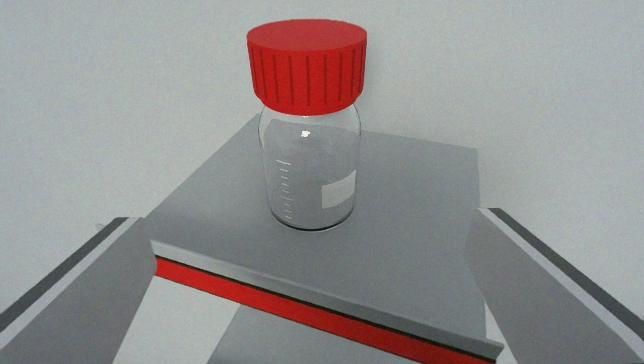

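Scene clock: 155.37 s.
Joint torques (N m): left_arm=[-5.8 -3.85 8.42 2.64 -0.85 -1.07 0.21] | right_arm=[-6.29 -13.29 -6.14 1.1 0.39 1.7 0.14]
External joint torques (N m): left_arm=[-0.75 1.34 -1.86 -0.16 -0.11 -0.1 0.19] | right_arm=[0.46 -0.97 2.3 -0.06 -0.15 0.02 0.15]
Wrist force (N): left_arm=[0.7 -5.0 0.0] | right_arm=[3.0 5.2 -0.8]
Wrist torque (N m): left_arm=[0.18 0.08 -0.15] | right_arm=[-0.33 0.03 -0.06]
Wrist force, peak (N): left_arm=[2.0 -5.2 -0.2] | right_arm=[3.3 5.4 -0.8]
move: done
base_odometry: x=+3.112 y=-2.586 heading=-0.509
lidar_m: 0.40 0.42 0.58 1.55 2.35 3.26 5.43 2.90 2.17 1.59 0.58 0.42
base_status: not commanded
joint_positions: torso_squat_rad=+0.350 torso_shift_rad=+0.000 torso_pitch_rad=+0.000 torso_yaw_rad=+0.000 left_shoulder_pitch_rad=-2.050 left_shoulder_roll_rad=+2.339 left_shoulder_yaw_rad=-1.889 left_elbow_rad=-2.365 left_forearm_roll_rad=+0.795 left_wrist_pitch_rad=+0.510 left_hand_roll_rad=-0.496 left_gripper_m=+0.100 right_shoulder_pitch_rad=-0.834 right_shoulder_roll_rad=-2.093 right_shoulder_yaw_rad=+1.493 right_elbow_rad=-2.320 right_forearm_roll_rad=+0.818 right_wrist_pitch_rad=+0.698 right_hand_roll_rad=-1.012 right_gripper_m=+0.100 head_pan_rad=+0.000 head_tilt_rad=+0.300
joint_status: all done
wheel_motors_off: 0
motor_effort: left_wheel=+3(4) right_wheel=-4(4)
contact_limits: left_gripper_m 450 mA; right_gripper_m 450 mA
chest: x=-0.2280 y=-0.0002 z=+1.2475 quat_wxyz=(+1.000, +0.000, +0.000, +0.000)
left_hand: x=+0.1700 y=+0.3999 z=+1.3606 quat_wxyz=(+0.541, +0.453, -0.455, -0.543)
left_hand_status: reached (checked arc that bows 8 mm and turns the hand up to 20 deg, planned for 1.0 s): 1 mm and 0.2 deg off.
right_hand: x=+0.1698 y=-0.4195 z=+1.2198 quat_wxyz=(+0.544, -0.455, -0.451, +0.542)
pictures: none

Scene clock: 156.70 s.
Joint torques (N m): left_arm=[-11.96 -0.15 7.26 2.88 -1.38 0.44 -0.01] | right_arm=[-6.18 -13.2 -6.67 1.2 0.4 1.67 0.23]
External joint torques (N m): left_arm=[-0.99 1.05 -1.76 -0.09 0.19 -0.23 -0.02] | right_arm=[0.58 -0.88 1.77 0.04 -0.14 0 0.24]
Wrist force (N): left_arm=[0.6 -4.8 -0.2] | right_arm=[3.0 4.5 -0.6]
Wrist torque (N m): left_arm=[0.15 0.09 -0.18] | right_arm=[-0.26 0.02 0.00]
Wrist force, peak (N): left_arm=[1.0 -5.5 -0.1] | right_arm=[3.4 5.5 -0.3]
move: done
base_odometry: x=+3.112 y=-2.586 heading=-0.509
lidar_m: 0.40 0.42 0.59 1.56 2.36 3.26 5.44 2.90 2.18 1.58 0.57 0.42
base_status: not commanded
joint_positions: torso_squat_rad=+0.350 torso_shift_rad=+0.000 torso_pitch_rad=+0.000 torso_yaw_rad=+0.000 left_shoulder_pitch_rad=-2.077 left_shoulder_roll_rad=+1.751 left_shoulder_yaw_rad=-2.094 left_elbow_rad=-2.519 left_forearm_roll_rad=+0.173 left_wrist_pitch_rad=+1.026 left_hand_roll_rad=+0.349 left_gripper_m=+0.100 right_shoulder_pitch_rad=-0.834 right_shoulder_roll_rad=-2.093 right_shoulder_yaw_rad=+1.493 right_elbow_rad=-2.320 right_forearm_roll_rad=+0.818 right_wrist_pitch_rad=+0.698 right_hand_roll_rad=-1.012 right_gripper_m=+0.100 head_pan_rad=+0.000 head_tilt_rad=+0.300
joint_status: all done
wheel_motors_off: 0
motor_effort: left_wheel=+4(4) right_wheel=-3(4)
contact_limits: left_gripper_m 450 mA; right_gripper_m 450 mA
chest: x=-0.2280 y=-0.0002 z=+1.2475 quat_wxyz=(+1.000, +0.000, +0.000, +0.000)
left_hand: x=+0.2149 y=+0.2697 z=+1.3085 quat_wxyz=(+0.541, +0.453, -0.455, -0.543)
left_hand_status: reached (checked arc that bows 19 mm and turns the hand up to 5 deg, planned for 1.0 s): 1 mm and 0.2 deg off.
right_hand: x=+0.1698 y=-0.4195 z=+1.2198 quat_wxyz=(+0.544, -0.455, -0.451, +0.542)
head_camera: T_world_to_cam=[[-0.02915, -0.99933, 0.02235, -0.03396], [-0.26043, -0.01399, -0.96539, 1.4023], [0.96505, -0.03396, -0.25985, 0.51798]] pos_world=[-0.13566, 0.00327, 1.48912]
left_wrist_camera: T_world_to_cam=[[-0.03932, -0.99922, 0.00221, 0.27396], [-0.6142, 0.02243, -0.78883, 1.1854], [0.78817, -0.03237, -0.6146, 0.71778]] pos_world=[0.17311, 0.27039, 1.37563]

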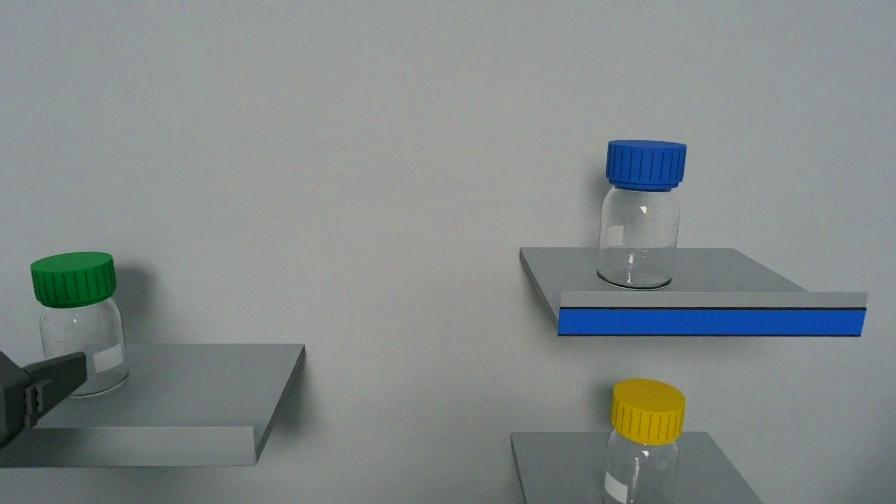

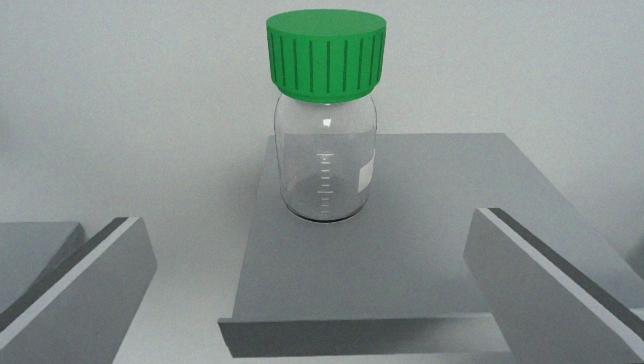

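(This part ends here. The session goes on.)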